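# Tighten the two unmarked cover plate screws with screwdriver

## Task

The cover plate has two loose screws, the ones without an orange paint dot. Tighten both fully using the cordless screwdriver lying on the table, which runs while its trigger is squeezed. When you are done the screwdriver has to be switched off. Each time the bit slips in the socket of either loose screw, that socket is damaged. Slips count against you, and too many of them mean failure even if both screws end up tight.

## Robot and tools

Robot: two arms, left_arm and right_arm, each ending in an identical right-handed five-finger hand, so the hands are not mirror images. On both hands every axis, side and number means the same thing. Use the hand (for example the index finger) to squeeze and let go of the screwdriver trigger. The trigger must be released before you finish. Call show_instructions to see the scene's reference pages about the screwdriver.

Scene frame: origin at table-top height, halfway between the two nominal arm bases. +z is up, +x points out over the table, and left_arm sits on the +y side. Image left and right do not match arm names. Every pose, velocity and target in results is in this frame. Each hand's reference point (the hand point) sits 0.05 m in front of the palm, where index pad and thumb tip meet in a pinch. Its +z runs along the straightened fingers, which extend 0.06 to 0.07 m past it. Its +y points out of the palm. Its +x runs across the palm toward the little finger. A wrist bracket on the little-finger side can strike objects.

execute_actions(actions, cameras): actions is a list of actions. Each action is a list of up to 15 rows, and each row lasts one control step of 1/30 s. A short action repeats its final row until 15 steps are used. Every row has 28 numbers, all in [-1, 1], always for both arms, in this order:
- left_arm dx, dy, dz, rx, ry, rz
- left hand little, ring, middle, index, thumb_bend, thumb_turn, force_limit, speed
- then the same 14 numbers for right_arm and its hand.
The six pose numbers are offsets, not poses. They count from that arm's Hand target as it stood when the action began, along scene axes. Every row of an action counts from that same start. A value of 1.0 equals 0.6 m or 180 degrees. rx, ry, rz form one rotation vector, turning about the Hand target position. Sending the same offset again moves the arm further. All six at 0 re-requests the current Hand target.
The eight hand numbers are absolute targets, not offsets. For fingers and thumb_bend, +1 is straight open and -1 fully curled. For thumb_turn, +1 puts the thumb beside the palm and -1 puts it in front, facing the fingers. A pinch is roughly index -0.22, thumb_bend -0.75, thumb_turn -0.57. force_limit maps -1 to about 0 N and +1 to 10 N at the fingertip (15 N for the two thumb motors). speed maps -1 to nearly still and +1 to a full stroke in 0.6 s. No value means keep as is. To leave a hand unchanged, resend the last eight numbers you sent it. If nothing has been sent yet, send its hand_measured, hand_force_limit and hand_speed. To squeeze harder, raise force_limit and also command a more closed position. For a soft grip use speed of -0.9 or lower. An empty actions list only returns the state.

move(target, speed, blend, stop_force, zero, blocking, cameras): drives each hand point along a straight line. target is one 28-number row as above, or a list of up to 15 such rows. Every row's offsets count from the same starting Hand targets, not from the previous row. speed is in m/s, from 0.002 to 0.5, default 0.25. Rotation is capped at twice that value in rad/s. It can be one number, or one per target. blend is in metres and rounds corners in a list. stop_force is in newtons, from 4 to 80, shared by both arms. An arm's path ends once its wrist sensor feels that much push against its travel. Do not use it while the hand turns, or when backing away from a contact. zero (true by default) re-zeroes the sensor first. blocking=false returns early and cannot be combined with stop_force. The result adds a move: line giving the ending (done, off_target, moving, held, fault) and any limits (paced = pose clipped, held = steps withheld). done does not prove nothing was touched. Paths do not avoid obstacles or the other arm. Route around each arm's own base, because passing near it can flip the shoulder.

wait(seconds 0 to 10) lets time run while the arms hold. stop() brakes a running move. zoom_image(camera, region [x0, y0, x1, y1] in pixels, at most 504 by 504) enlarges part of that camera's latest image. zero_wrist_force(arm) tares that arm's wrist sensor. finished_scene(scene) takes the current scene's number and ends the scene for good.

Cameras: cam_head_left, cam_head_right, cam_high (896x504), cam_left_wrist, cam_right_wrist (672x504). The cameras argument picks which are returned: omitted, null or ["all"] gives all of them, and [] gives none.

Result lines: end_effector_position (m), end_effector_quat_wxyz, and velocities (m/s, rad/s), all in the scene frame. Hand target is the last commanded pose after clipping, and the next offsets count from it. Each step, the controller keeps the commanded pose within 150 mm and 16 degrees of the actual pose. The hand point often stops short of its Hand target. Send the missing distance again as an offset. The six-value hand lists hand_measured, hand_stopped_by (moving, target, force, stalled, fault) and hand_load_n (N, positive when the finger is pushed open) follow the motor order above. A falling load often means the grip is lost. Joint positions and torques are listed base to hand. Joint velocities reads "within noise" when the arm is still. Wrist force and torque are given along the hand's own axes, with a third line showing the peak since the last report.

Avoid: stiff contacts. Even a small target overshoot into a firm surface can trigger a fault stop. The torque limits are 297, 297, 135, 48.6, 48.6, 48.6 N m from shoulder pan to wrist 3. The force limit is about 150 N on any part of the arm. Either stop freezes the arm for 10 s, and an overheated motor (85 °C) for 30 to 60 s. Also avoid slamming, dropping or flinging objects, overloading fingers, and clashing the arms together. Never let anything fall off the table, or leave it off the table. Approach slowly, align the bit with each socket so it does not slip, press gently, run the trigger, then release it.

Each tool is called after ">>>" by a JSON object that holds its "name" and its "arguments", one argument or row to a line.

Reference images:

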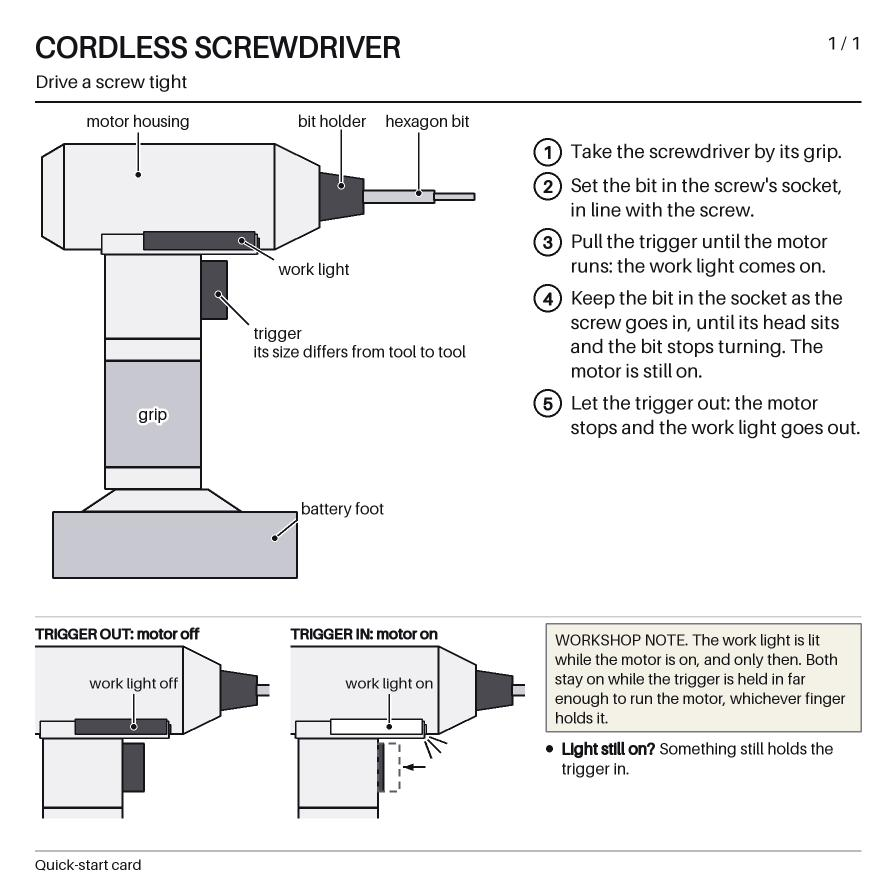

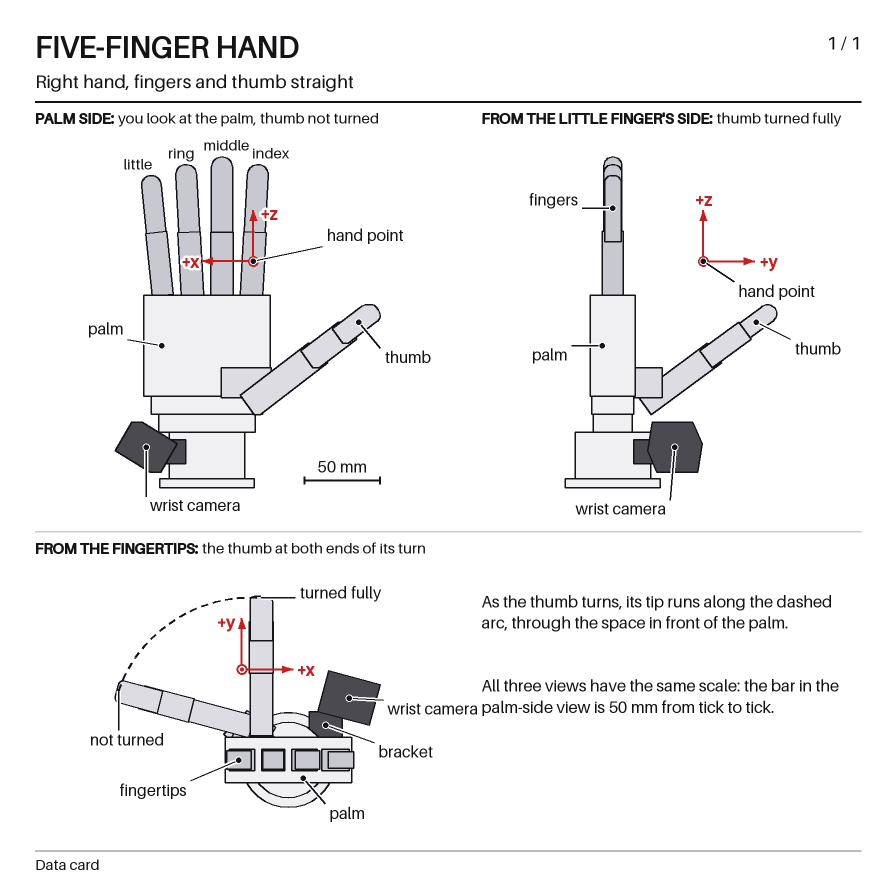

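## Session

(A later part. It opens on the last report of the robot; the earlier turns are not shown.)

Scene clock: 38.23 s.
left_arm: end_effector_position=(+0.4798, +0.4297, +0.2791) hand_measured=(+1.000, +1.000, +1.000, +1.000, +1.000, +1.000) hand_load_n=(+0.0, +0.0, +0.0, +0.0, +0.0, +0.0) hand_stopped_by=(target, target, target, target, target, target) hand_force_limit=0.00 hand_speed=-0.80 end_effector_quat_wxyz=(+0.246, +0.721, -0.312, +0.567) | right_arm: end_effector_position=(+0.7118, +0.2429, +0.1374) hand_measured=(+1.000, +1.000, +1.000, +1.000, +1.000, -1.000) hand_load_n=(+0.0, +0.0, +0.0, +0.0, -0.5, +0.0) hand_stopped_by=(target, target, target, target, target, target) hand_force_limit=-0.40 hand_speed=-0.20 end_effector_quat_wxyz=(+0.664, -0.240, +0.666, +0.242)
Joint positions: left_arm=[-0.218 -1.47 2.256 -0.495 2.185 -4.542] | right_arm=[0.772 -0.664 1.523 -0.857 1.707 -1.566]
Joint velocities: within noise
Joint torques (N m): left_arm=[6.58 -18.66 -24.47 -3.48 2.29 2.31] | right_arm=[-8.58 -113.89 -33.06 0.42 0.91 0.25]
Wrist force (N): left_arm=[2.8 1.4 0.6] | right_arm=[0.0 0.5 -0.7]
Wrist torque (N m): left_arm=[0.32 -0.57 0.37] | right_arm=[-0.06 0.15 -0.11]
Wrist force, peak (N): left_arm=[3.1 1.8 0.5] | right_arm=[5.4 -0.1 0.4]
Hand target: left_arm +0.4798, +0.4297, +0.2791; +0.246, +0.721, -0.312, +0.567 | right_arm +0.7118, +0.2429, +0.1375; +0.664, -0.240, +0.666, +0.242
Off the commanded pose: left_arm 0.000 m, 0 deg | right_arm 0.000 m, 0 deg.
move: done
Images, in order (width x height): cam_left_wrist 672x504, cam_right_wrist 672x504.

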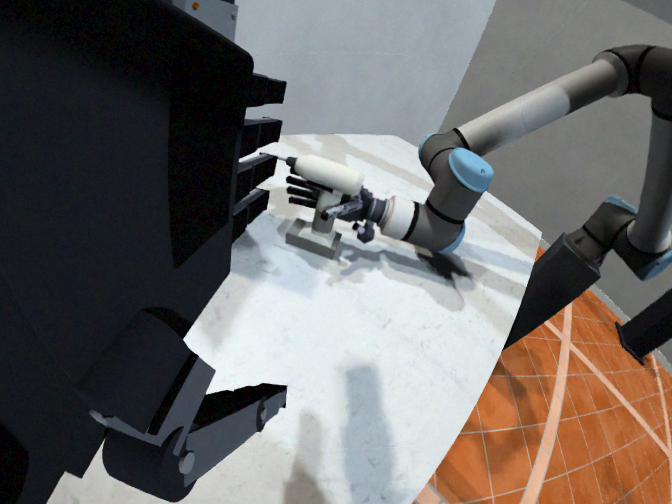

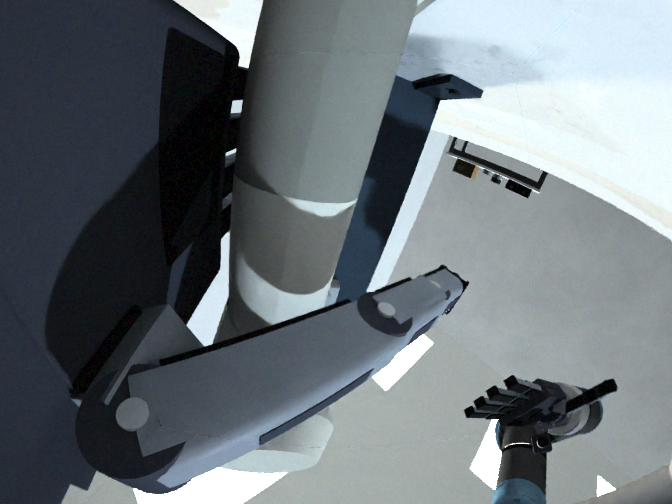

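>>> {"name": "move", "arguments": {
  "target": [0,0,0,0,0,0,1,1,1,1,1,1,0,-0.8, 0,0,0,0,0,0,-0.3,-0.3,-0.3,1,0.3,-1,-0.4,-0.5],
  "cameras": ["cam_left_wrist","cam_right_wrist"]
}}

>>> {"name": "zoom_image", "arguments": {
  "camera": "cam_left_wrist",
  "region": [265, 140, 405, 260]
}}

Scene clock: 40.27 s.
left_arm: end_effector_position=(+0.4798, +0.4297, +0.2791) hand_measured=(+1.000, +1.000, +1.000, +1.000, +1.000, +1.000) hand_load_n=(+0.0, +0.0, +0.0, +0.0, +0.0, +0.0) hand_stopped_by=(target, target, target, target, target, target) hand_force_limit=0.00 hand_speed=-0.80 end_effector_quat_wxyz=(+0.246, +0.721, -0.312, +0.567) | right_arm: end_effector_position=(+0.7118, +0.2429, +0.1374) hand_measured=(-0.300, -0.300, -0.300, +1.000, +0.300, -1.000) hand_load_n=(+0.0, -0.5, +0.0, +0.0, +0.0, -0.5) hand_stopped_by=(target, target, target, target, target, target) hand_force_limit=-0.40 hand_speed=-0.50 end_effector_quat_wxyz=(+0.664, -0.240, +0.666, +0.242)
Joint positions: left_arm=[-0.218 -1.47 2.256 -0.495 2.185 -4.542] | right_arm=[0.772 -0.664 1.523 -0.857 1.707 -1.566]
Joint velocities: within noise
Joint torques (N m): left_arm=[11 -18.46 -29.51 -1.94 2.15 2.65] | right_arm=[-7.34 -111.93 -25.72 -1.26 0.84 0.03]
Wrist force (N): left_arm=[2.8 1.5 0.4] | right_arm=[0.4 0.4 -0.4]
Wrist torque (N m): left_arm=[0.35 -0.57 0.37] | right_arm=[-0.09 0.08 -0.11]
Wrist force, peak (N): left_arm=[3.0 1.9 0.6] | right_arm=[0.5 0.2 2.6]
Hand target: left_arm +0.4798, +0.4297, +0.2791; +0.246, +0.721, -0.312, +0.567 | right_arm +0.7118, +0.2429, +0.1375; +0.664, -0.240, +0.666, +0.242
Off the commanded pose: left_arm 0.000 m, 0 deg | right_arm 0.000 m, 0 deg.
move: done
Images, in order (width x height): cam_left_wrist 672x504, cam_right_wrist 672x504.

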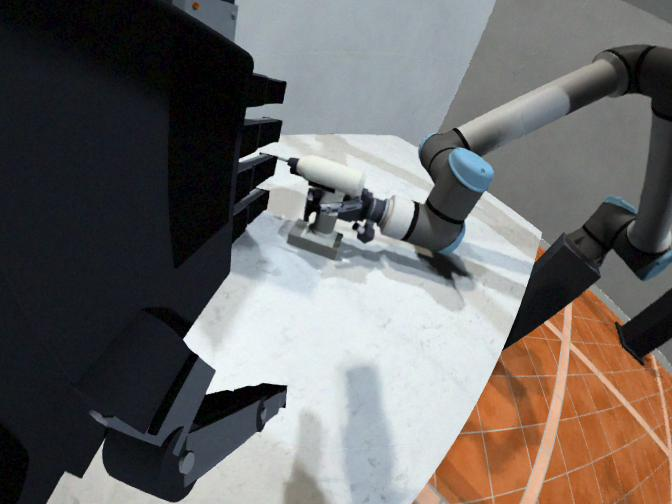

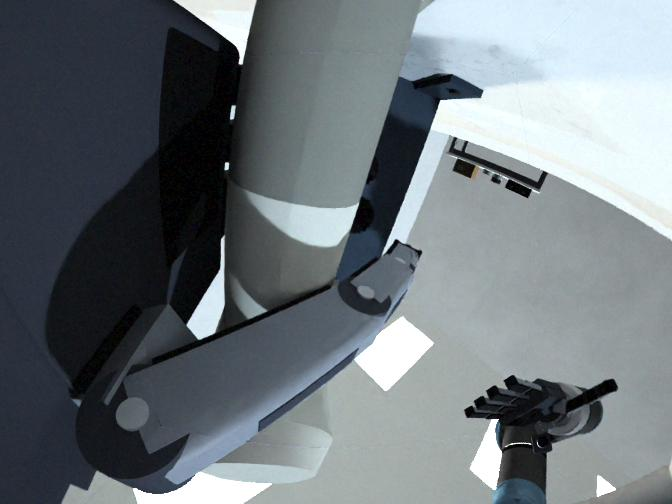

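Scaled by 3.600 from the camera's 672x504 image, which has a finer 960x720 frame.

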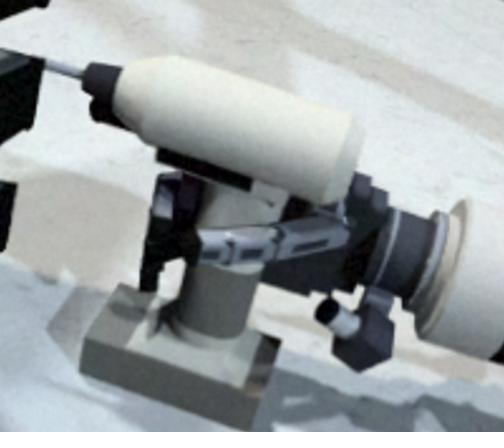

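>>> {"name": "zoom_image", "arguments": {
  "camera": "cam_left_wrist",
  "region": [290, 170, 350, 230]
}}

Scaled by 8.400 from the camera's 672x504 image, which has a finer 960x720 frame.

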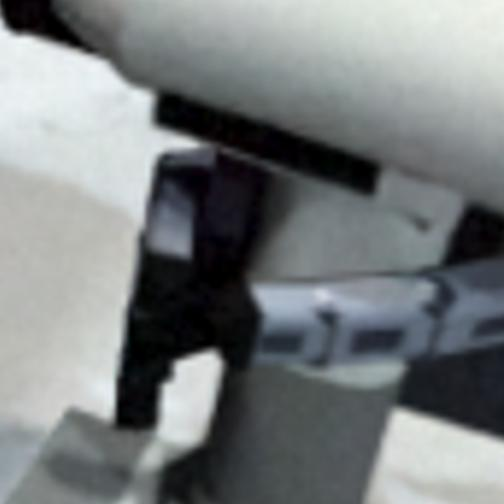

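>>> {"name": "move", "arguments": {
  "target": [0,0,0,0,0,0,1,1,1,1,1,1,0,-0.8, 0,0,0,0,0,0,-1,-1,-1,1,-1,-1,-0.3,-0.6],
  "cameras": ["cam_left_wrist","cam_right_wrist","cam_high"]
}}

>>> {"name": "zoom_image", "arguments": {
  "camera": "cam_left_wrist",
  "region": [265, 140, 405, 260]
}}

Scene clock: 41.70 s.
left_arm: end_effector_position=(+0.4798, +0.4297, +0.2791) hand_measured=(+1.000, +1.000, +1.000, +1.000, +1.000, +1.000) hand_load_n=(+0.0, +0.0, +0.0, +0.5, +0.0, +0.0) hand_stopped_by=(target, target, target, target, target, target) hand_force_limit=0.00 hand_speed=-0.80 end_effector_quat_wxyz=(+0.246, +0.721, -0.312, +0.567) | right_arm: end_effector_position=(+0.7118, +0.2429, +0.1374) hand_measured=(-0.830, -0.808, -0.386, +1.000, -0.070, -1.000) hand_load_n=(+3.5, +0.0, +0.5, +0.0, +5.5, +0.5) hand_stopped_by=(force, force, force, target, force, target) hand_force_limit=-0.30 hand_speed=-0.60 end_effector_quat_wxyz=(+0.664, -0.240, +0.666, +0.242)
Joint positions: left_arm=[-0.218 -1.47 2.256 -0.495 2.185 -4.542] | right_arm=[0.772 -0.664 1.523 -0.857 1.707 -1.566]
Joint velocities: within noise
Joint torques (N m): left_arm=[5.56 -19.39 -36.11 -1.33 2.76 2.93] | right_arm=[-6.6 -110.57 -27.84 -2.37 0.81 -0.13]
Wrist force (N): left_arm=[2.8 1.4 0.6] | right_arm=[1.1 1.8 -1.3]
Wrist torque (N m): left_arm=[0.32 -0.57 0.37] | right_arm=[0.00 -0.14 0.24]
Wrist force, peak (N): left_arm=[3.3 1.5 0.3] | right_arm=[1.1 1.8 -1.3]
Hand target: left_arm +0.4798, +0.4297, +0.2791; +0.246, +0.721, -0.312, +0.567 | right_arm +0.7118, +0.2429, +0.1375; +0.664, -0.240, +0.666, +0.242
Off the commanded pose: left_arm 0.000 m, 0 deg | right_arm 0.000 m, 0 deg.
move: done
Images, in order (width x height): cam_high 896x504, cam_left_wrist 672x504, cam_right_wrist 672x504.

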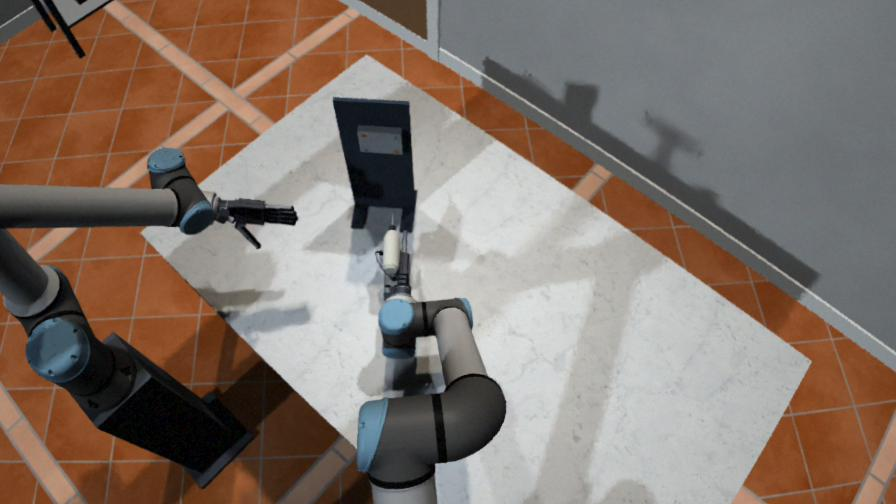

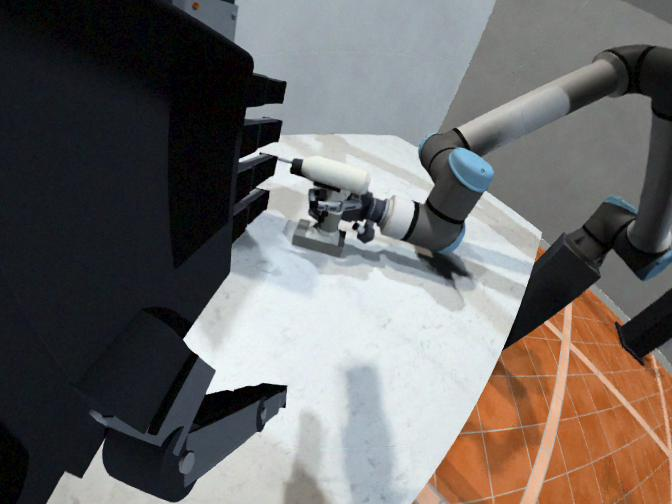

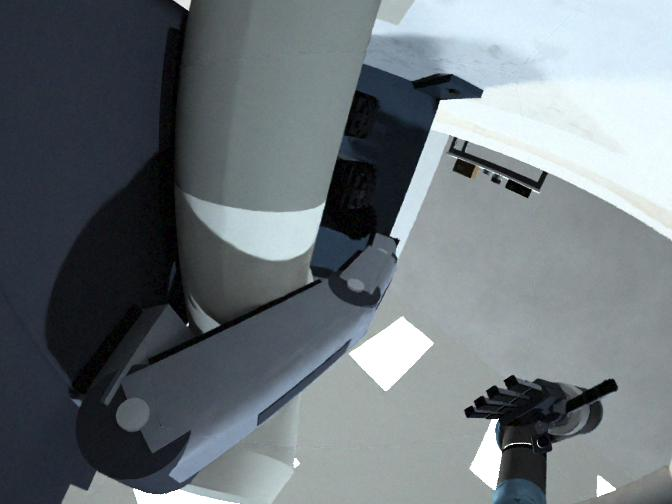

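Scaled by 3.600 from the camera's 672x504 image, which has a finer 960x720 frame.

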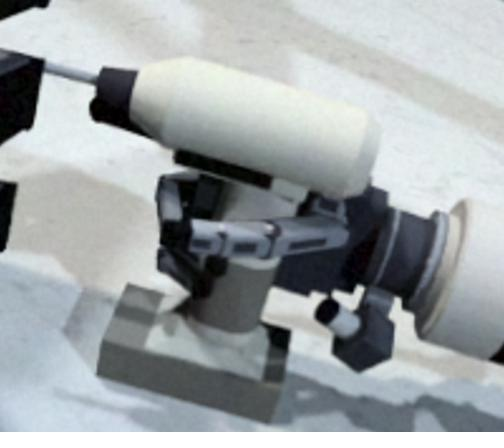

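>>> {"name": "zoom_image", "arguments": {
  "camera": "cam_left_wrist",
  "region": [300, 170, 360, 240]
}}

>>> {"name": "zoom_image", "arguments": {
  "camera": "cam_right_wrist",
  "region": [150, 0, 450, 340]
}}

Scaled by 7.200 from the camera's 672x504 image, which has a finer 960x720 frame.

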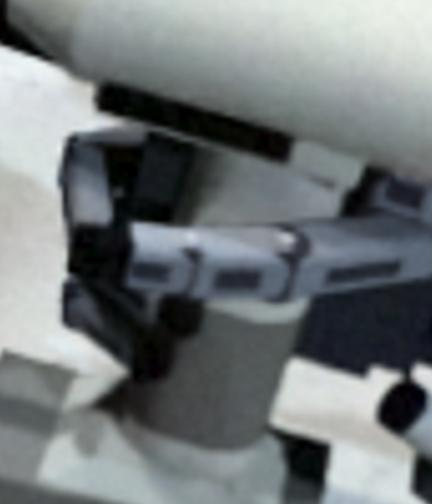

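Scaled by 1.482 from the camera's 672x504 image, which has a finer 960x720 frame.

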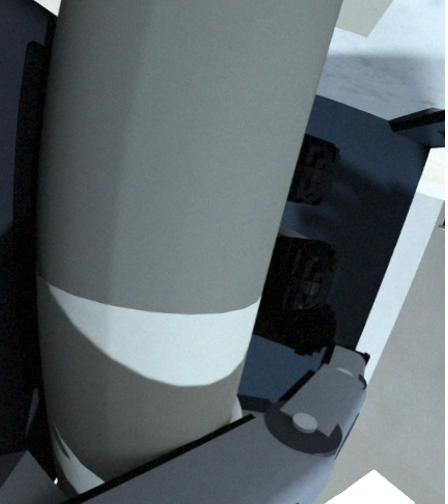

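>>> {"name": "move", "arguments": {
  "target": [0,0,0,0,0,0,1,1,1,1,1,1,0,-0.8, 0,0,0,0,0,0,1,1,1,1,1,-1,-0.4,-0.2],
  "cameras": []
}}

>>> {"name": "move", "arguments": {
  "target": [0,0,0,0,0,0,1,1,1,1,1,1,0,-0.8, 0.002,-0.0026,-0.033,0,0,0,1,1,1,1,1,-1,-0.4,-0.2],
  "cameras": ["cam_left_wrist","cam_right_wrist"],
  "speed": 0.03,
  "stop_force": 8
}}

>>> {"name": "zoom_image", "arguments": {
  "camera": "cam_left_wrist",
  "region": [265, 140, 405, 260]
}}

Scene clock: 44.17 s.
left_arm: end_effector_position=(+0.4798, +0.4297, +0.2791) hand_measured=(+1.000, +1.000, +1.000, +1.000, +1.000, +1.000) hand_load_n=(+0.0, +0.0, +0.0, +0.0, +0.0, +0.0) hand_stopped_by=(target, target, target, target, target, target) hand_force_limit=0.00 hand_speed=-0.80 end_effector_quat_wxyz=(+0.246, +0.721, -0.312, +0.567) | right_arm: end_effector_position=(+0.7118, +0.2429, +0.1374) hand_measured=(+1.000, +1.000, +1.000, +1.000, +1.000, -1.000) hand_load_n=(+0.0, +0.0, +0.0, +0.0, +0.0, +0.0) hand_stopped_by=(target, target, target, target, target, target) hand_force_limit=-0.40 hand_speed=-0.20 end_effector_quat_wxyz=(+0.664, -0.240, +0.666, +0.242)
Joint positions: left_arm=[-0.218 -1.47 2.256 -0.495 2.185 -4.542] | right_arm=[0.772 -0.664 1.523 -0.857 1.707 -1.566]
Joint velocities: within noise
Joint torques (N m): left_arm=[6.03 -19.74 -42.18 0.14 2.78 2.85] | right_arm=[-5.11 -108.06 -30.77 -4.14 1.04 -0.42]
Wrist force (N): left_arm=[2.7 1.3 0.6] | right_arm=[0.6 -0.8 -0.6]
Wrist torque (N m): left_arm=[0.30 -0.55 0.36] | right_arm=[-0.17 0.06 -0.08]
Wrist force, peak (N): left_arm=[3.1 1.6 0.8] | right_arm=[1.3 1.9 -0.4]
Hand target: left_arm +0.4798, +0.4297, +0.2791; +0.246, +0.721, -0.312, +0.567 | right_arm +0.7118, +0.2429, +0.1375; +0.664, -0.240, +0.666, +0.242
Off the commanded pose: left_arm 0.000 m, 0 deg | right_arm 0.000 m, 0 deg.
move: done
No camera images: "cameras" was empty.

Scene clock: 45.87 s.
left_arm: end_effector_position=(+0.4798, +0.4297, +0.2791) hand_measured=(+1.000, +1.000, +1.000, +1.000, +1.000, +1.000) hand_load_n=(+0.0, +0.0, +0.0, +0.0, +0.0, +0.0) hand_stopped_by=(target, target, target, target, target, target) hand_force_limit=0.00 hand_speed=-0.80 end_effector_quat_wxyz=(+0.246, +0.721, -0.312, +0.567) | right_arm: end_effector_position=(+0.7130, +0.2413, +0.1177) hand_measured=(+1.000, +1.000, +1.000, +1.000, +1.000, -1.000) hand_load_n=(+0.0, +0.0, +0.0, +0.0, +0.0, +0.0) hand_stopped_by=(target, target, target, target, target, target) hand_force_limit=-0.40 hand_speed=-0.20 end_effector_quat_wxyz=(+0.664, -0.240, +0.666, +0.242)
Joint positions: left_arm=[-0.218 -1.47 2.256 -0.495 2.185 -4.542] | right_arm=[0.769 -0.64 1.521 -0.879 1.705 -1.566]
Joint velocities: within noise
Joint torques (N m): left_arm=[5.5 -19.92 -40.51 0.18 2.37 2.52] | right_arm=[1.48 -112.87 -26.23 -0.11 0.86 -1.03]
Wrist force (N): left_arm=[3.0 1.2 0.6] | right_arm=[0.4 0.9 -0.1]
Wrist torque (N m): left_arm=[0.29 -0.59 0.38] | right_arm=[-0.04 0.08 -0.08]
Wrist force, peak (N): left_arm=[3.1 1.7 0.7] | right_arm=[0.3 0.8 -1.0]
Hand target: left_arm +0.4798, +0.4297, +0.2791; +0.246, +0.721, -0.312, +0.567 | right_arm +0.7130, +0.2414, +0.1177; +0.664, -0.240, +0.666, +0.242
Off the commanded pose: left_arm 0.000 m, 0 deg | right_arm 0.000 m, 0 deg.
move: done
Images, in order (width x height): cam_left_wrist 672x504, cam_right_wrist 672x504.

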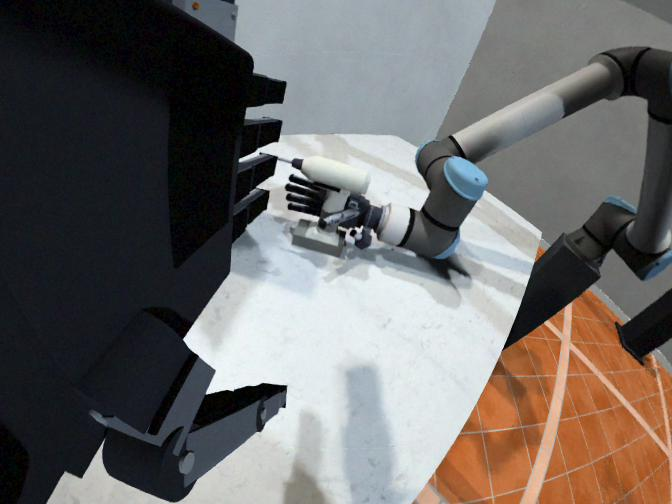

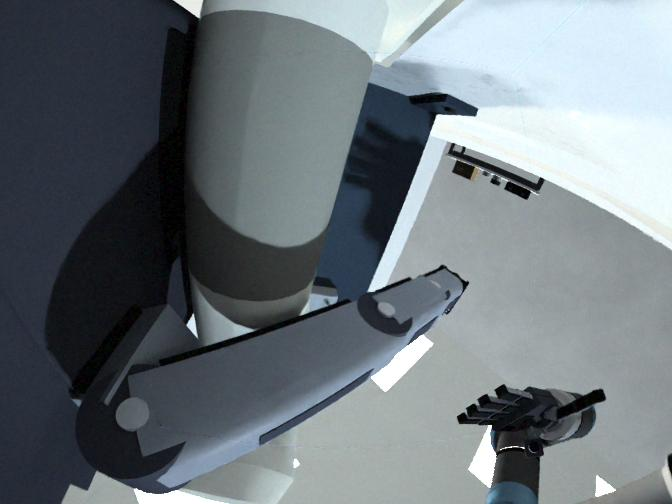

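Scaled by 3.600 from the camera's 672x504 image, which has a finer 960x720 frame.

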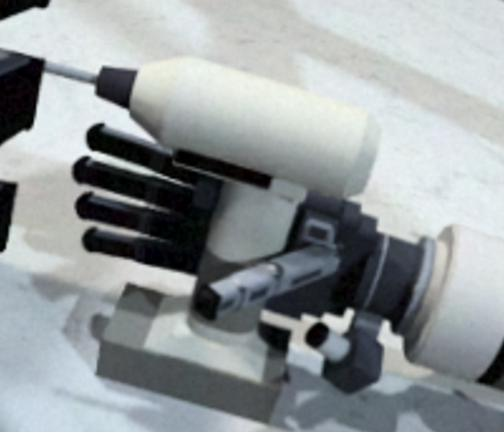

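>>> {"name": "move", "arguments": {
  "target": [0,0,0,0,0,0,1,1,1,1,1,1,0,-0.8, 0,0,0,0,0,0,-1,-1,-1,1,-1,-1,-0.3,-0.7],
  "cameras": ["cam_left_wrist","cam_right_wrist","cam_high"]
}}

>>> {"name": "zoom_image", "arguments": {
  "camera": "cam_left_wrist",
  "region": [265, 140, 405, 260]
}}

Scene clock: 49.93 s.
left_arm: end_effector_position=(+0.4798, +0.4297, +0.2791) hand_measured=(+1.000, +1.000, +1.000, +1.000, +1.000, +1.000) hand_load_n=(+0.0, +0.0, +0.0, +0.0, +0.0, +0.0) hand_stopped_by=(target, target, target, target, target, target) hand_force_limit=0.00 hand_speed=-0.80 end_effector_quat_wxyz=(+0.246, +0.721, -0.312, +0.567) | right_arm: end_effector_position=(+0.7130, +0.2414, +0.1177) hand_measured=(-0.864, -0.848, -0.546, +1.000, +0.020, -1.000) hand_load_n=(+7.0, +3.0, +4.5, +0.0, +5.5, +1.0) hand_stopped_by=(force, force, force, target, force, target) hand_force_limit=-0.30 hand_speed=-0.70 end_effector_quat_wxyz=(+0.664, -0.240, +0.666, +0.242)
Joint positions: left_arm=[-0.218 -1.47 2.256 -0.495 2.185 -4.542] | right_arm=[0.769 -0.64 1.521 -0.879 1.705 -1.566]
Joint velocities: within noise
Joint torques (N m): left_arm=[5.59 -20.91 -39.8 2.14 2.45 3.12] | right_arm=[13.19 -110.58 -26.13 -3.47 0.91 -2.02]
Wrist force (N): left_arm=[2.6 1.6 0.5] | right_arm=[0.3 0.5 0.0]
Wrist torque (N m): left_arm=[0.36 -0.53 0.36] | right_arm=[-0.15 -0.19 -0.30]
Wrist force, peak (N): left_arm=[3.3 1.3 0.6] | right_arm=[0.3 1.6 -2.0]
Hand target: left_arm +0.4798, +0.4297, +0.2791; +0.246, +0.721, -0.312, +0.567 | right_arm +0.7130, +0.2414, +0.1177; +0.664, -0.240, +0.666, +0.242
Off the commanded pose: left_arm 0.000 m, 0 deg | right_arm 0.000 m, 0 deg.
move: done
Images, in order (width x height): cam_high 896x504, cam_left_wrist 672x504, cam_right_wrist 672x504.

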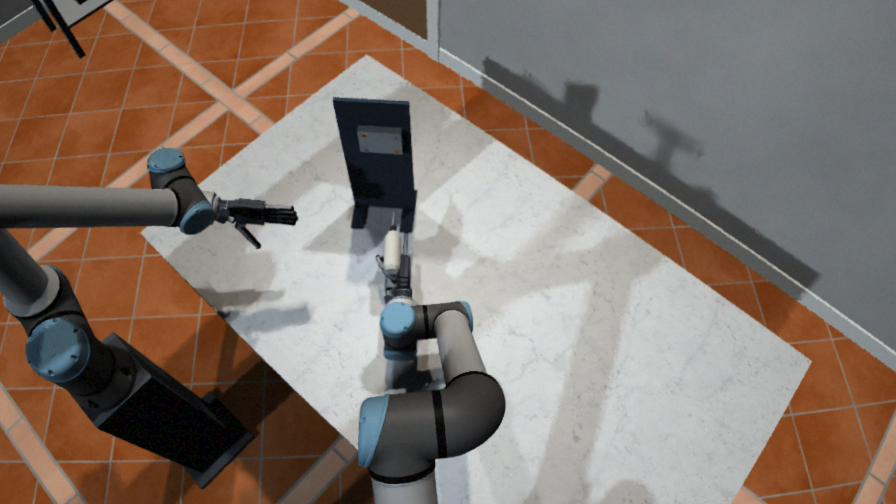

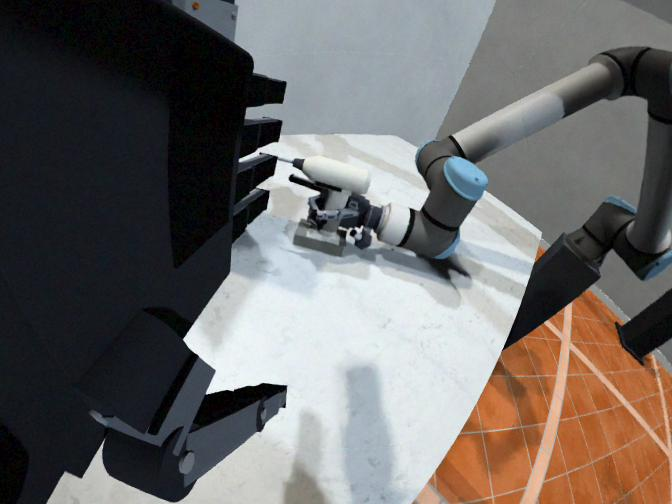

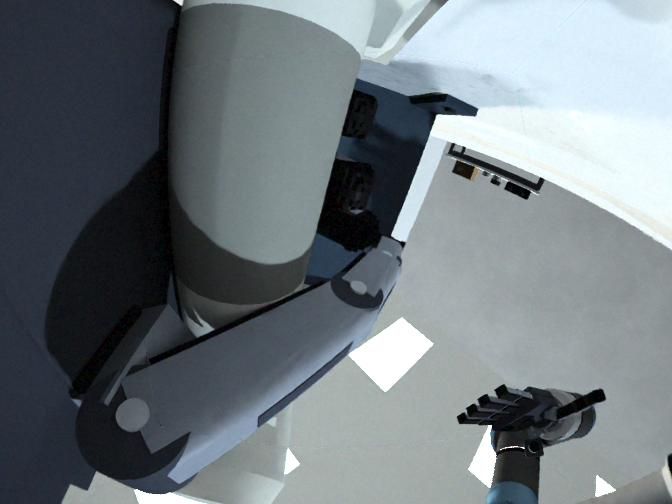

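Scaled by 3.600 from the camera's 672x504 image, which has a finer 960x720 frame.

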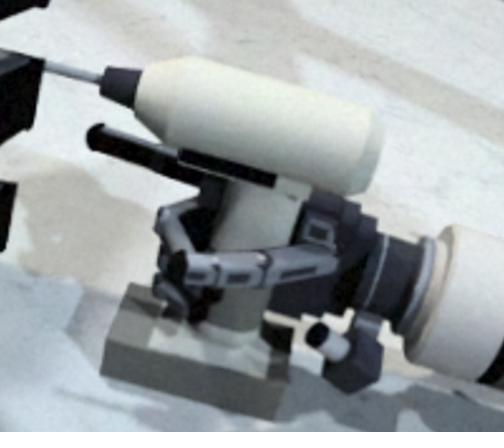

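>>> {"name": "zoom_image", "arguments": {
  "camera": "cam_left_wrist",
  "region": [300, 170, 360, 240]
}}

>>> {"name": "zoom_image", "arguments": {
  "camera": "cam_right_wrist",
  "region": [250, 60, 450, 300]
}}

Scaled by 7.200 from the camera's 672x504 image, which has a finer 960x720 frame.

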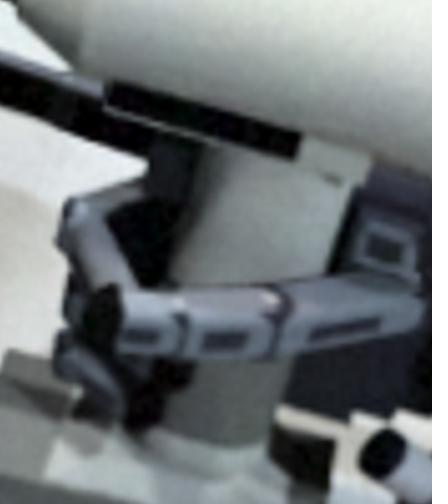

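Scaled by 2.100 from the camera's 672x504 image, which has a finer 960x720 frame.

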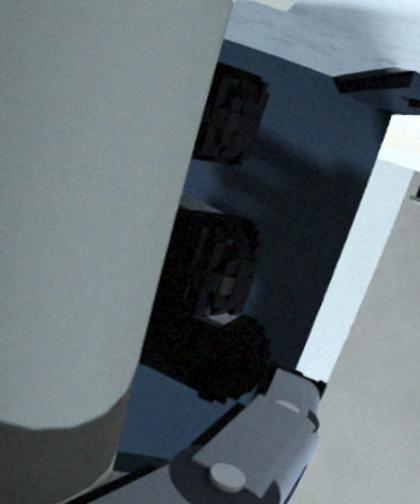

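>>> {"name": "move", "arguments": {
  "target": [
    [0,0,0,0,0,0,1,1,1,1,1,1,0,-0.8, 0,0,0,0,0,0,-1,-1,-0.5,1,0.6,-1,-0.3,-0.4],
    [0,0,0,0,0,0,1,1,1,1,1,1,0,-0.8, 0,0,0,0,0,0,-0.99,-0.99,-1,1,0.6,-1,-0.1,-0.7],
    [0,0,0,0,0,0,1,1,1,1,1,1,0,-0.8, 0,0,0,0,0,0,-0.99,-0.99,-1,1,-1,-1,-0.1,-0.75]
  ],
  "cameras": ["cam_left_wrist","cam_right_wrist","cam_high"]
}}

>>> {"name": "zoom_image", "arguments": {
  "camera": "cam_left_wrist",
  "region": [300, 170, 360, 240]
}}

>>> {"name": "zoom_image", "arguments": {
  "camera": "cam_right_wrist",
  "region": [150, 0, 450, 300]
}}

Scene clock: 55.37 s.
left_arm: end_effector_position=(+0.4798, +0.4297, +0.2791) hand_measured=(+1.000, +1.000, +1.000, +1.000, +1.000, +1.000) hand_load_n=(+0.0, +0.0, +0.0, +0.0, +0.0, +0.0) hand_stopped_by=(target, target, target, target, target, target) hand_force_limit=0.00 hand_speed=-0.80 end_effector_quat_wxyz=(+0.246, +0.721, -0.312, +0.567) | right_arm: end_effector_position=(+0.7130, +0.2414, +0.1177) hand_measured=(-0.878, -0.894, -0.896, +1.000, +0.320, -1.000) hand_load_n=(+0.0, +5.0, +7.5, +0.0, +5.5, +1.5) hand_stopped_by=(force, force, force, target, force, target) hand_force_limit=-0.10 hand_speed=-0.75 end_effector_quat_wxyz=(+0.664, -0.240, +0.666, +0.242)
Joint positions: left_arm=[-0.218 -1.47 2.256 -0.495 2.185 -4.542] | right_arm=[0.769 -0.64 1.521 -0.879 1.705 -1.566]
Joint velocities: within noise
Joint torques (N m): left_arm=[5.69 -21.25 -39.05 2.67 2.41 2.42] | right_arm=[12.01 -103.4 -30.9 -3 1.04 -1.63]
Wrist force (N): left_arm=[2.6 1.1 0.5] | right_arm=[-1.8 -0.4 -1.9]
Wrist torque (N m): left_arm=[0.29 -0.54 0.35] | right_arm=[0.03 -0.11 -0.57]
Wrist force, peak (N): left_arm=[3.1 1.5 0.6] | right_arm=[-2.6 -2.0 -2.2]
Hand target: left_arm +0.4798, +0.4297, +0.2791; +0.246, +0.721, -0.312, +0.567 | right_arm +0.7130, +0.2414, +0.1177; +0.664, -0.240, +0.666, +0.242
Off the commanded pose: left_arm 0.000 m, 0 deg | right_arm 0.000 m, 0 deg.
move: done
Images, in order (width x height): cam_high 896x504, cam_left_wrist 672x504, cam_right_wrist 672x504.

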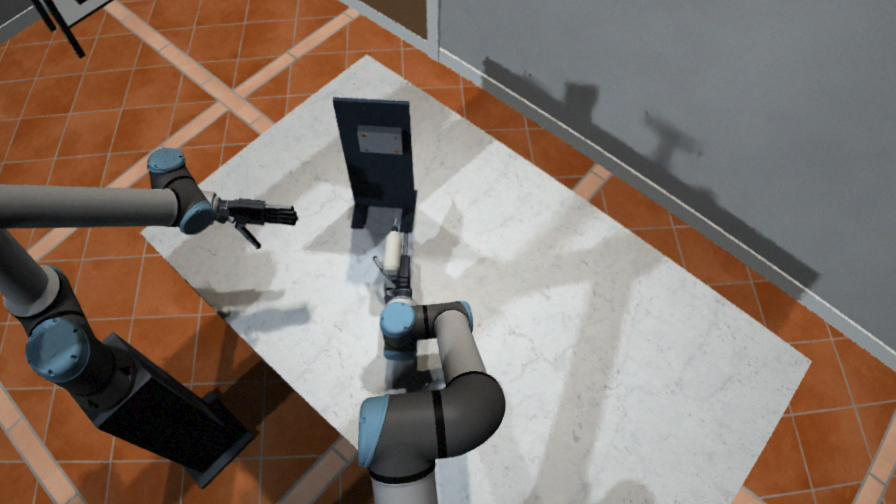

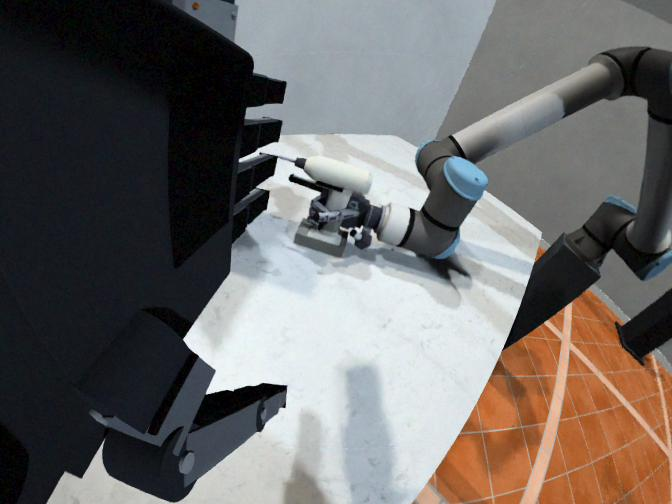

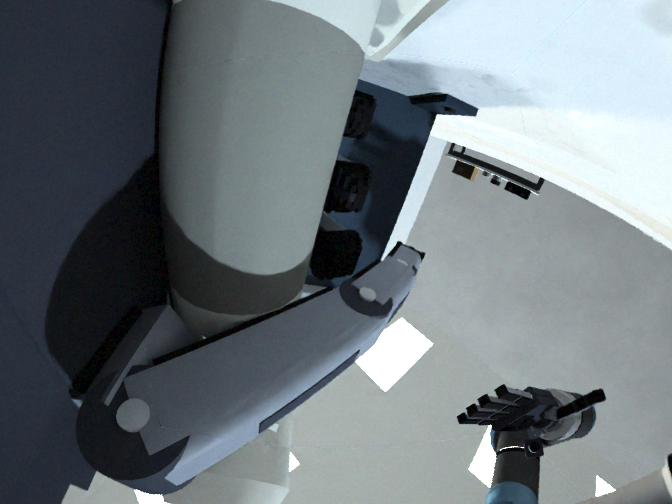

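Scaled by 7.200 from the camera's 672x504 image, which has a finer 960x720 frame.

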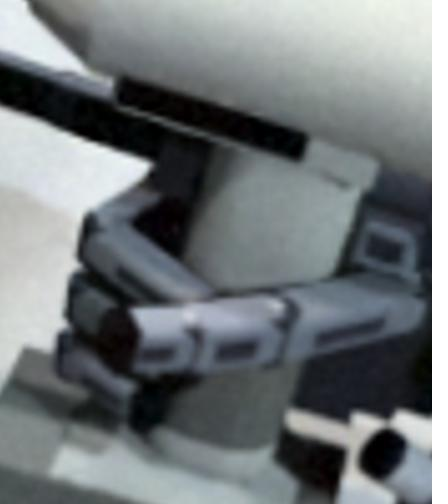

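Scaled by 1.680 from the camera's 672x504 image, which has a finer 960x720 frame.

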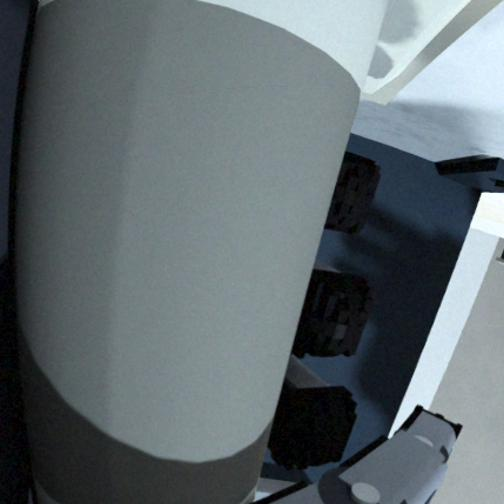

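>>> {"name": "move", "arguments": {
  "target": [0,0,0,0,0,0,1,1,1,1,1,1,0,-0.8, 0,0,0,0,0,0,-1,-1,-0.985,1,-1,-1,0.3,-0.7],
  "cameras": ["cam_left_wrist"]
}}

Scene clock: 56.23 s.
left_arm: end_effector_position=(+0.4798, +0.4297, +0.2791) hand_measured=(+1.000, +1.000, +1.000, +1.000, +1.000, +1.000) hand_load_n=(+0.0, +0.0, +0.0, +0.0, +0.0, +0.0) hand_stopped_by=(target, target, target, target, target, target) hand_force_limit=0.00 hand_speed=-0.80 end_effector_quat_wxyz=(+0.246, +0.721, -0.312, +0.567) | right_arm: end_effector_position=(+0.7130, +0.2414, +0.1177) hand_measured=(-0.908, -0.906, -0.896, +1.000, +0.320, -1.000) hand_load_n=(+9.5, +10.5, +7.0, +0.0, +5.0, +1.0) hand_stopped_by=(force, force, force, target, force, target) hand_force_limit=0.30 hand_speed=-0.70 end_effector_quat_wxyz=(+0.664, -0.240, +0.666, +0.242)
Joint positions: left_arm=[-0.218 -1.47 2.256 -0.495 2.185 -4.542] | right_arm=[0.769 -0.64 1.521 -0.879 1.705 -1.566]
Joint velocities: within noise
Joint torques (N m): left_arm=[4.82 -21.87 -38.85 2.09 1.94 3.14] | right_arm=[13.67 -100.84 -31.06 -2.32 0.95 -1.28]
Wrist force (N): left_arm=[2.6 1.2 0.3] | right_arm=[-1.7 -1.4 -0.3]
Wrist torque (N m): left_arm=[0.30 -0.53 0.35] | right_arm=[-0.08 -0.23 -0.67]
Wrist force, peak (N): left_arm=[3.3 1.5 0.4] | right_arm=[-2.0 -0.6 -2.0]
Hand target: left_arm +0.4798, +0.4297, +0.2791; +0.246, +0.721, -0.312, +0.567 | right_arm +0.7130, +0.2414, +0.1177; +0.664, -0.240, +0.666, +0.242
Off the commanded pose: left_arm 0.000 m, 0 deg | right_arm 0.000 m, 0 deg.
move: done
Images, in order (width x height): cam_left_wrist 672x504.

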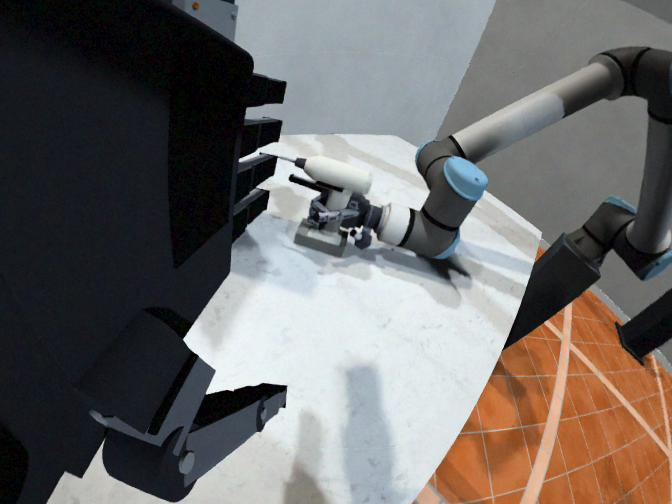

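>>> {"name": "move", "arguments": {
  "target": [0,0,0,0,0,0,1,1,1,1,1,1,0,-0.8, 0,0,0.1,0,0,0,-1,-1,-0.985,1,-1,-1,0.3,-0.7],
  "cameras": ["cam_left_wrist","cam_right_wrist","cam_high"],
  "speed": 0.06
}}

>>> {"name": "zoom_image", "arguments": {
  "camera": "cam_left_wrist",
  "region": [265, 110, 405, 260]
}}

Scene clock: 57.67 s.
left_arm: end_effector_position=(+0.4798, +0.4297, +0.2791) hand_measured=(+1.000, +1.000, +1.000, +1.000, +1.000, +1.000) hand_load_n=(+0.0, +0.0, +0.0, +0.0, +0.0, +0.0) hand_stopped_by=(target, target, target, target, target, target) hand_force_limit=0.00 hand_speed=-0.80 end_effector_quat_wxyz=(+0.246, +0.721, -0.312, +0.567) | right_arm: end_effector_position=(+0.7130, +0.2413, +0.1777) hand_measured=(-0.908, -0.906, -0.896, +1.000, +0.320, -1.000) hand_load_n=(+1.0, +7.5, +8.0, +0.0, +2.5, +2.0) hand_stopped_by=(force, force, force, target, force, target) hand_force_limit=0.30 hand_speed=-0.70 end_effector_quat_wxyz=(+0.664, -0.240, +0.666, +0.242) end_effector_velocity=(+0.000, +0.000, -0.005) end_effector_angular_velocity=(-0.001, +0.001, +0.000)
Joint positions: left_arm=[-0.218 -1.47 2.256 -0.495 2.185 -4.542] | right_arm=[0.769 -0.714 1.529 -0.813 1.705 -1.566]
Joint velocities: left_arm=[within noise] | right_arm=[0 0.006 0 -0.005 0 0]
Joint torques (N m): left_arm=[6.07 -20.08 -37.53 2.11 2.08 1.96] | right_arm=[13.71 -105.04 -29.85 -6.83 0.91 -0.73]
Wrist force (N): left_arm=[2.9 1.5 0.6] | right_arm=[7.9 0.3 -0.1]
Wrist torque (N m): left_arm=[0.33 -0.58 0.38] | right_arm=[-0.12 -0.25 0.11]
Wrist force, peak (N): left_arm=[3.0 1.5 0.8] | right_arm=[9.4 0.6 -0.8]
Hand target: left_arm +0.4798, +0.4297, +0.2791; +0.246, +0.721, -0.312, +0.567 | right_arm +0.7130, +0.2414, +0.1777; +0.664, -0.240, +0.666, +0.242
Off the commanded pose: left_arm 0.000 m, 0 deg | right_arm 0.000 m, 0 deg.
move: done
Images, in order (width x height): cam_high 896x504, cam_left_wrist 672x504, cam_right_wrist 672x504.

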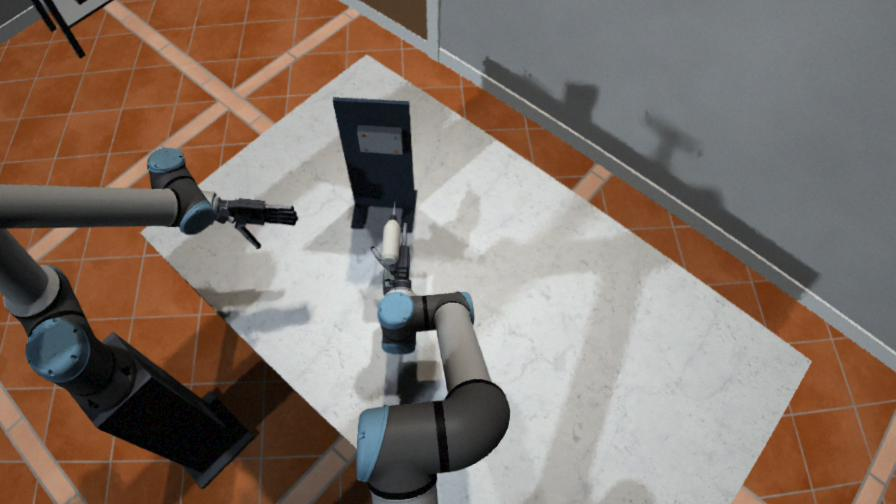

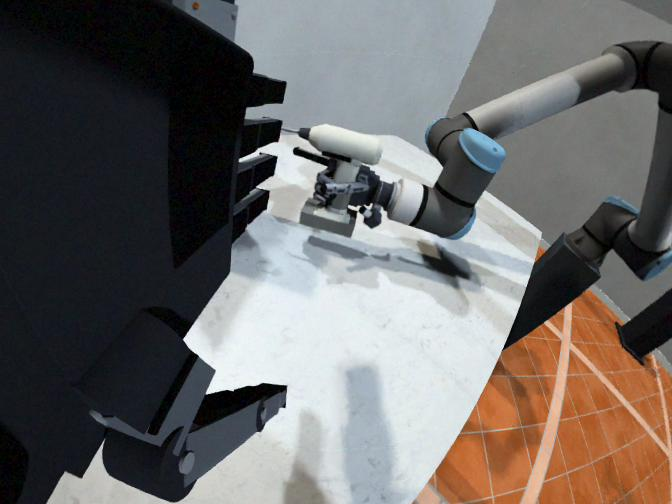

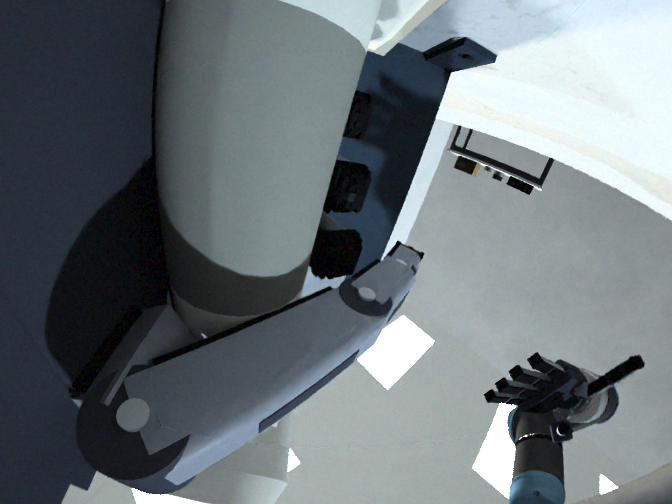

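Scaled by 3.360 from the camera's 672x504 image, which has a finer 960x720 frame.

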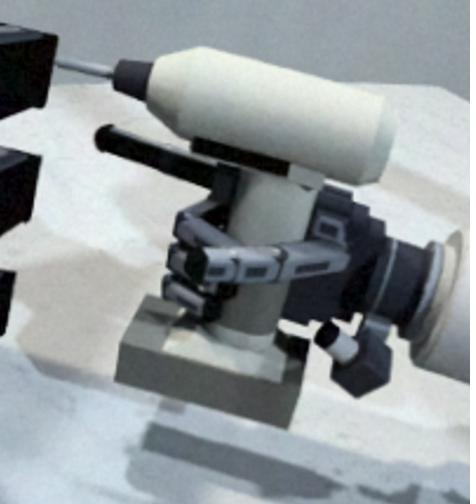

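>>> {"name": "move", "arguments": {
  "target": [0,0,0,0,0,0,1,1,1,1,1,1,0,-0.8, 0,0,0,0,0,0,-1,-1,-0.985,0.1,-1,-1,0.3,-0.4],
  "cameras": ["cam_left_wrist"]
}}

>>> {"name": "zoom_image", "arguments": {
  "camera": "cam_left_wrist",
  "region": [275, 110, 395, 240]
}}

Scene clock: 58.93 s.
left_arm: end_effector_position=(+0.4798, +0.4297, +0.2791) hand_measured=(+1.000, +1.000, +1.000, +1.000, +1.000, +1.000) hand_load_n=(+0.0, +0.0, +0.0, +0.0, +0.0, +0.0) hand_stopped_by=(target, target, target, target, target, target) hand_force_limit=0.00 hand_speed=-0.80 end_effector_quat_wxyz=(+0.246, +0.721, -0.312, +0.567) | right_arm: end_effector_position=(+0.7130, +0.2414, +0.1776) hand_measured=(-0.908, -0.906, -0.896, +0.100, +0.320, -1.000) hand_load_n=(+1.0, +7.0, +8.0, +0.0, +2.5, +2.5) hand_stopped_by=(force, force, force, target, force, target) hand_force_limit=0.30 hand_speed=-0.40 end_effector_quat_wxyz=(+0.664, -0.240, +0.666, +0.242)
Joint positions: left_arm=[-0.218 -1.47 2.256 -0.495 2.185 -4.542] | right_arm=[0.769 -0.714 1.529 -0.813 1.705 -1.566]
Joint velocities: within noise
Joint torques (N m): left_arm=[5.81 -21.5 -36.04 2.1 1.99 2.47] | right_arm=[11.12 -99.47 -40.27 -6.05 0.33 -0.49]
Wrist force (N): left_arm=[2.8 1.5 0.2] | right_arm=[8.1 0.3 -0.2]
Wrist torque (N m): left_arm=[0.36 -0.55 0.37] | right_arm=[-0.10 -0.27 0.12]
Wrist force, peak (N): left_arm=[3.0 1.7 0.8] | right_arm=[8.6 0.4 -0.7]
Hand target: left_arm +0.4798, +0.4297, +0.2791; +0.246, +0.721, -0.312, +0.567 | right_arm +0.7130, +0.2414, +0.1777; +0.664, -0.240, +0.666, +0.242
Off the commanded pose: left_arm 0.000 m, 0 deg | right_arm 0.000 m, 0 deg.
move: done
Images, in order (width x height): cam_left_wrist 672x504.

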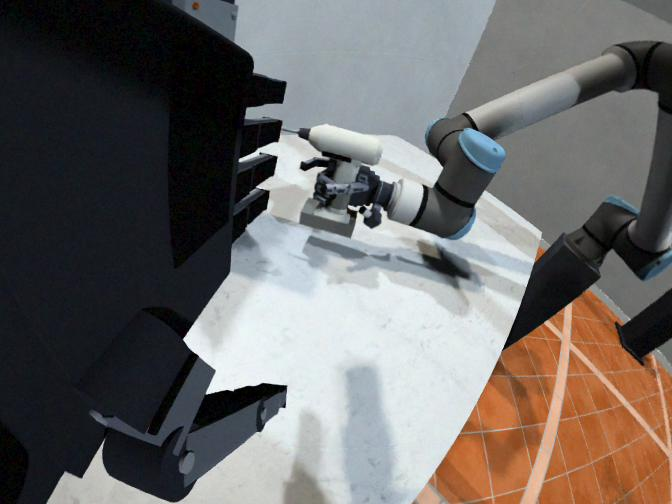

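Scaled by 3.877 from the camera's 672x504 image, which has a finer 960x720 frame.

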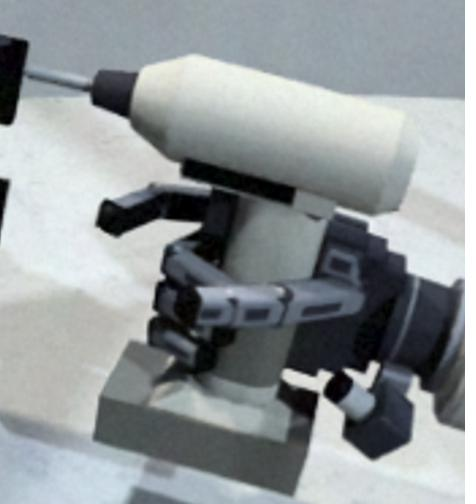

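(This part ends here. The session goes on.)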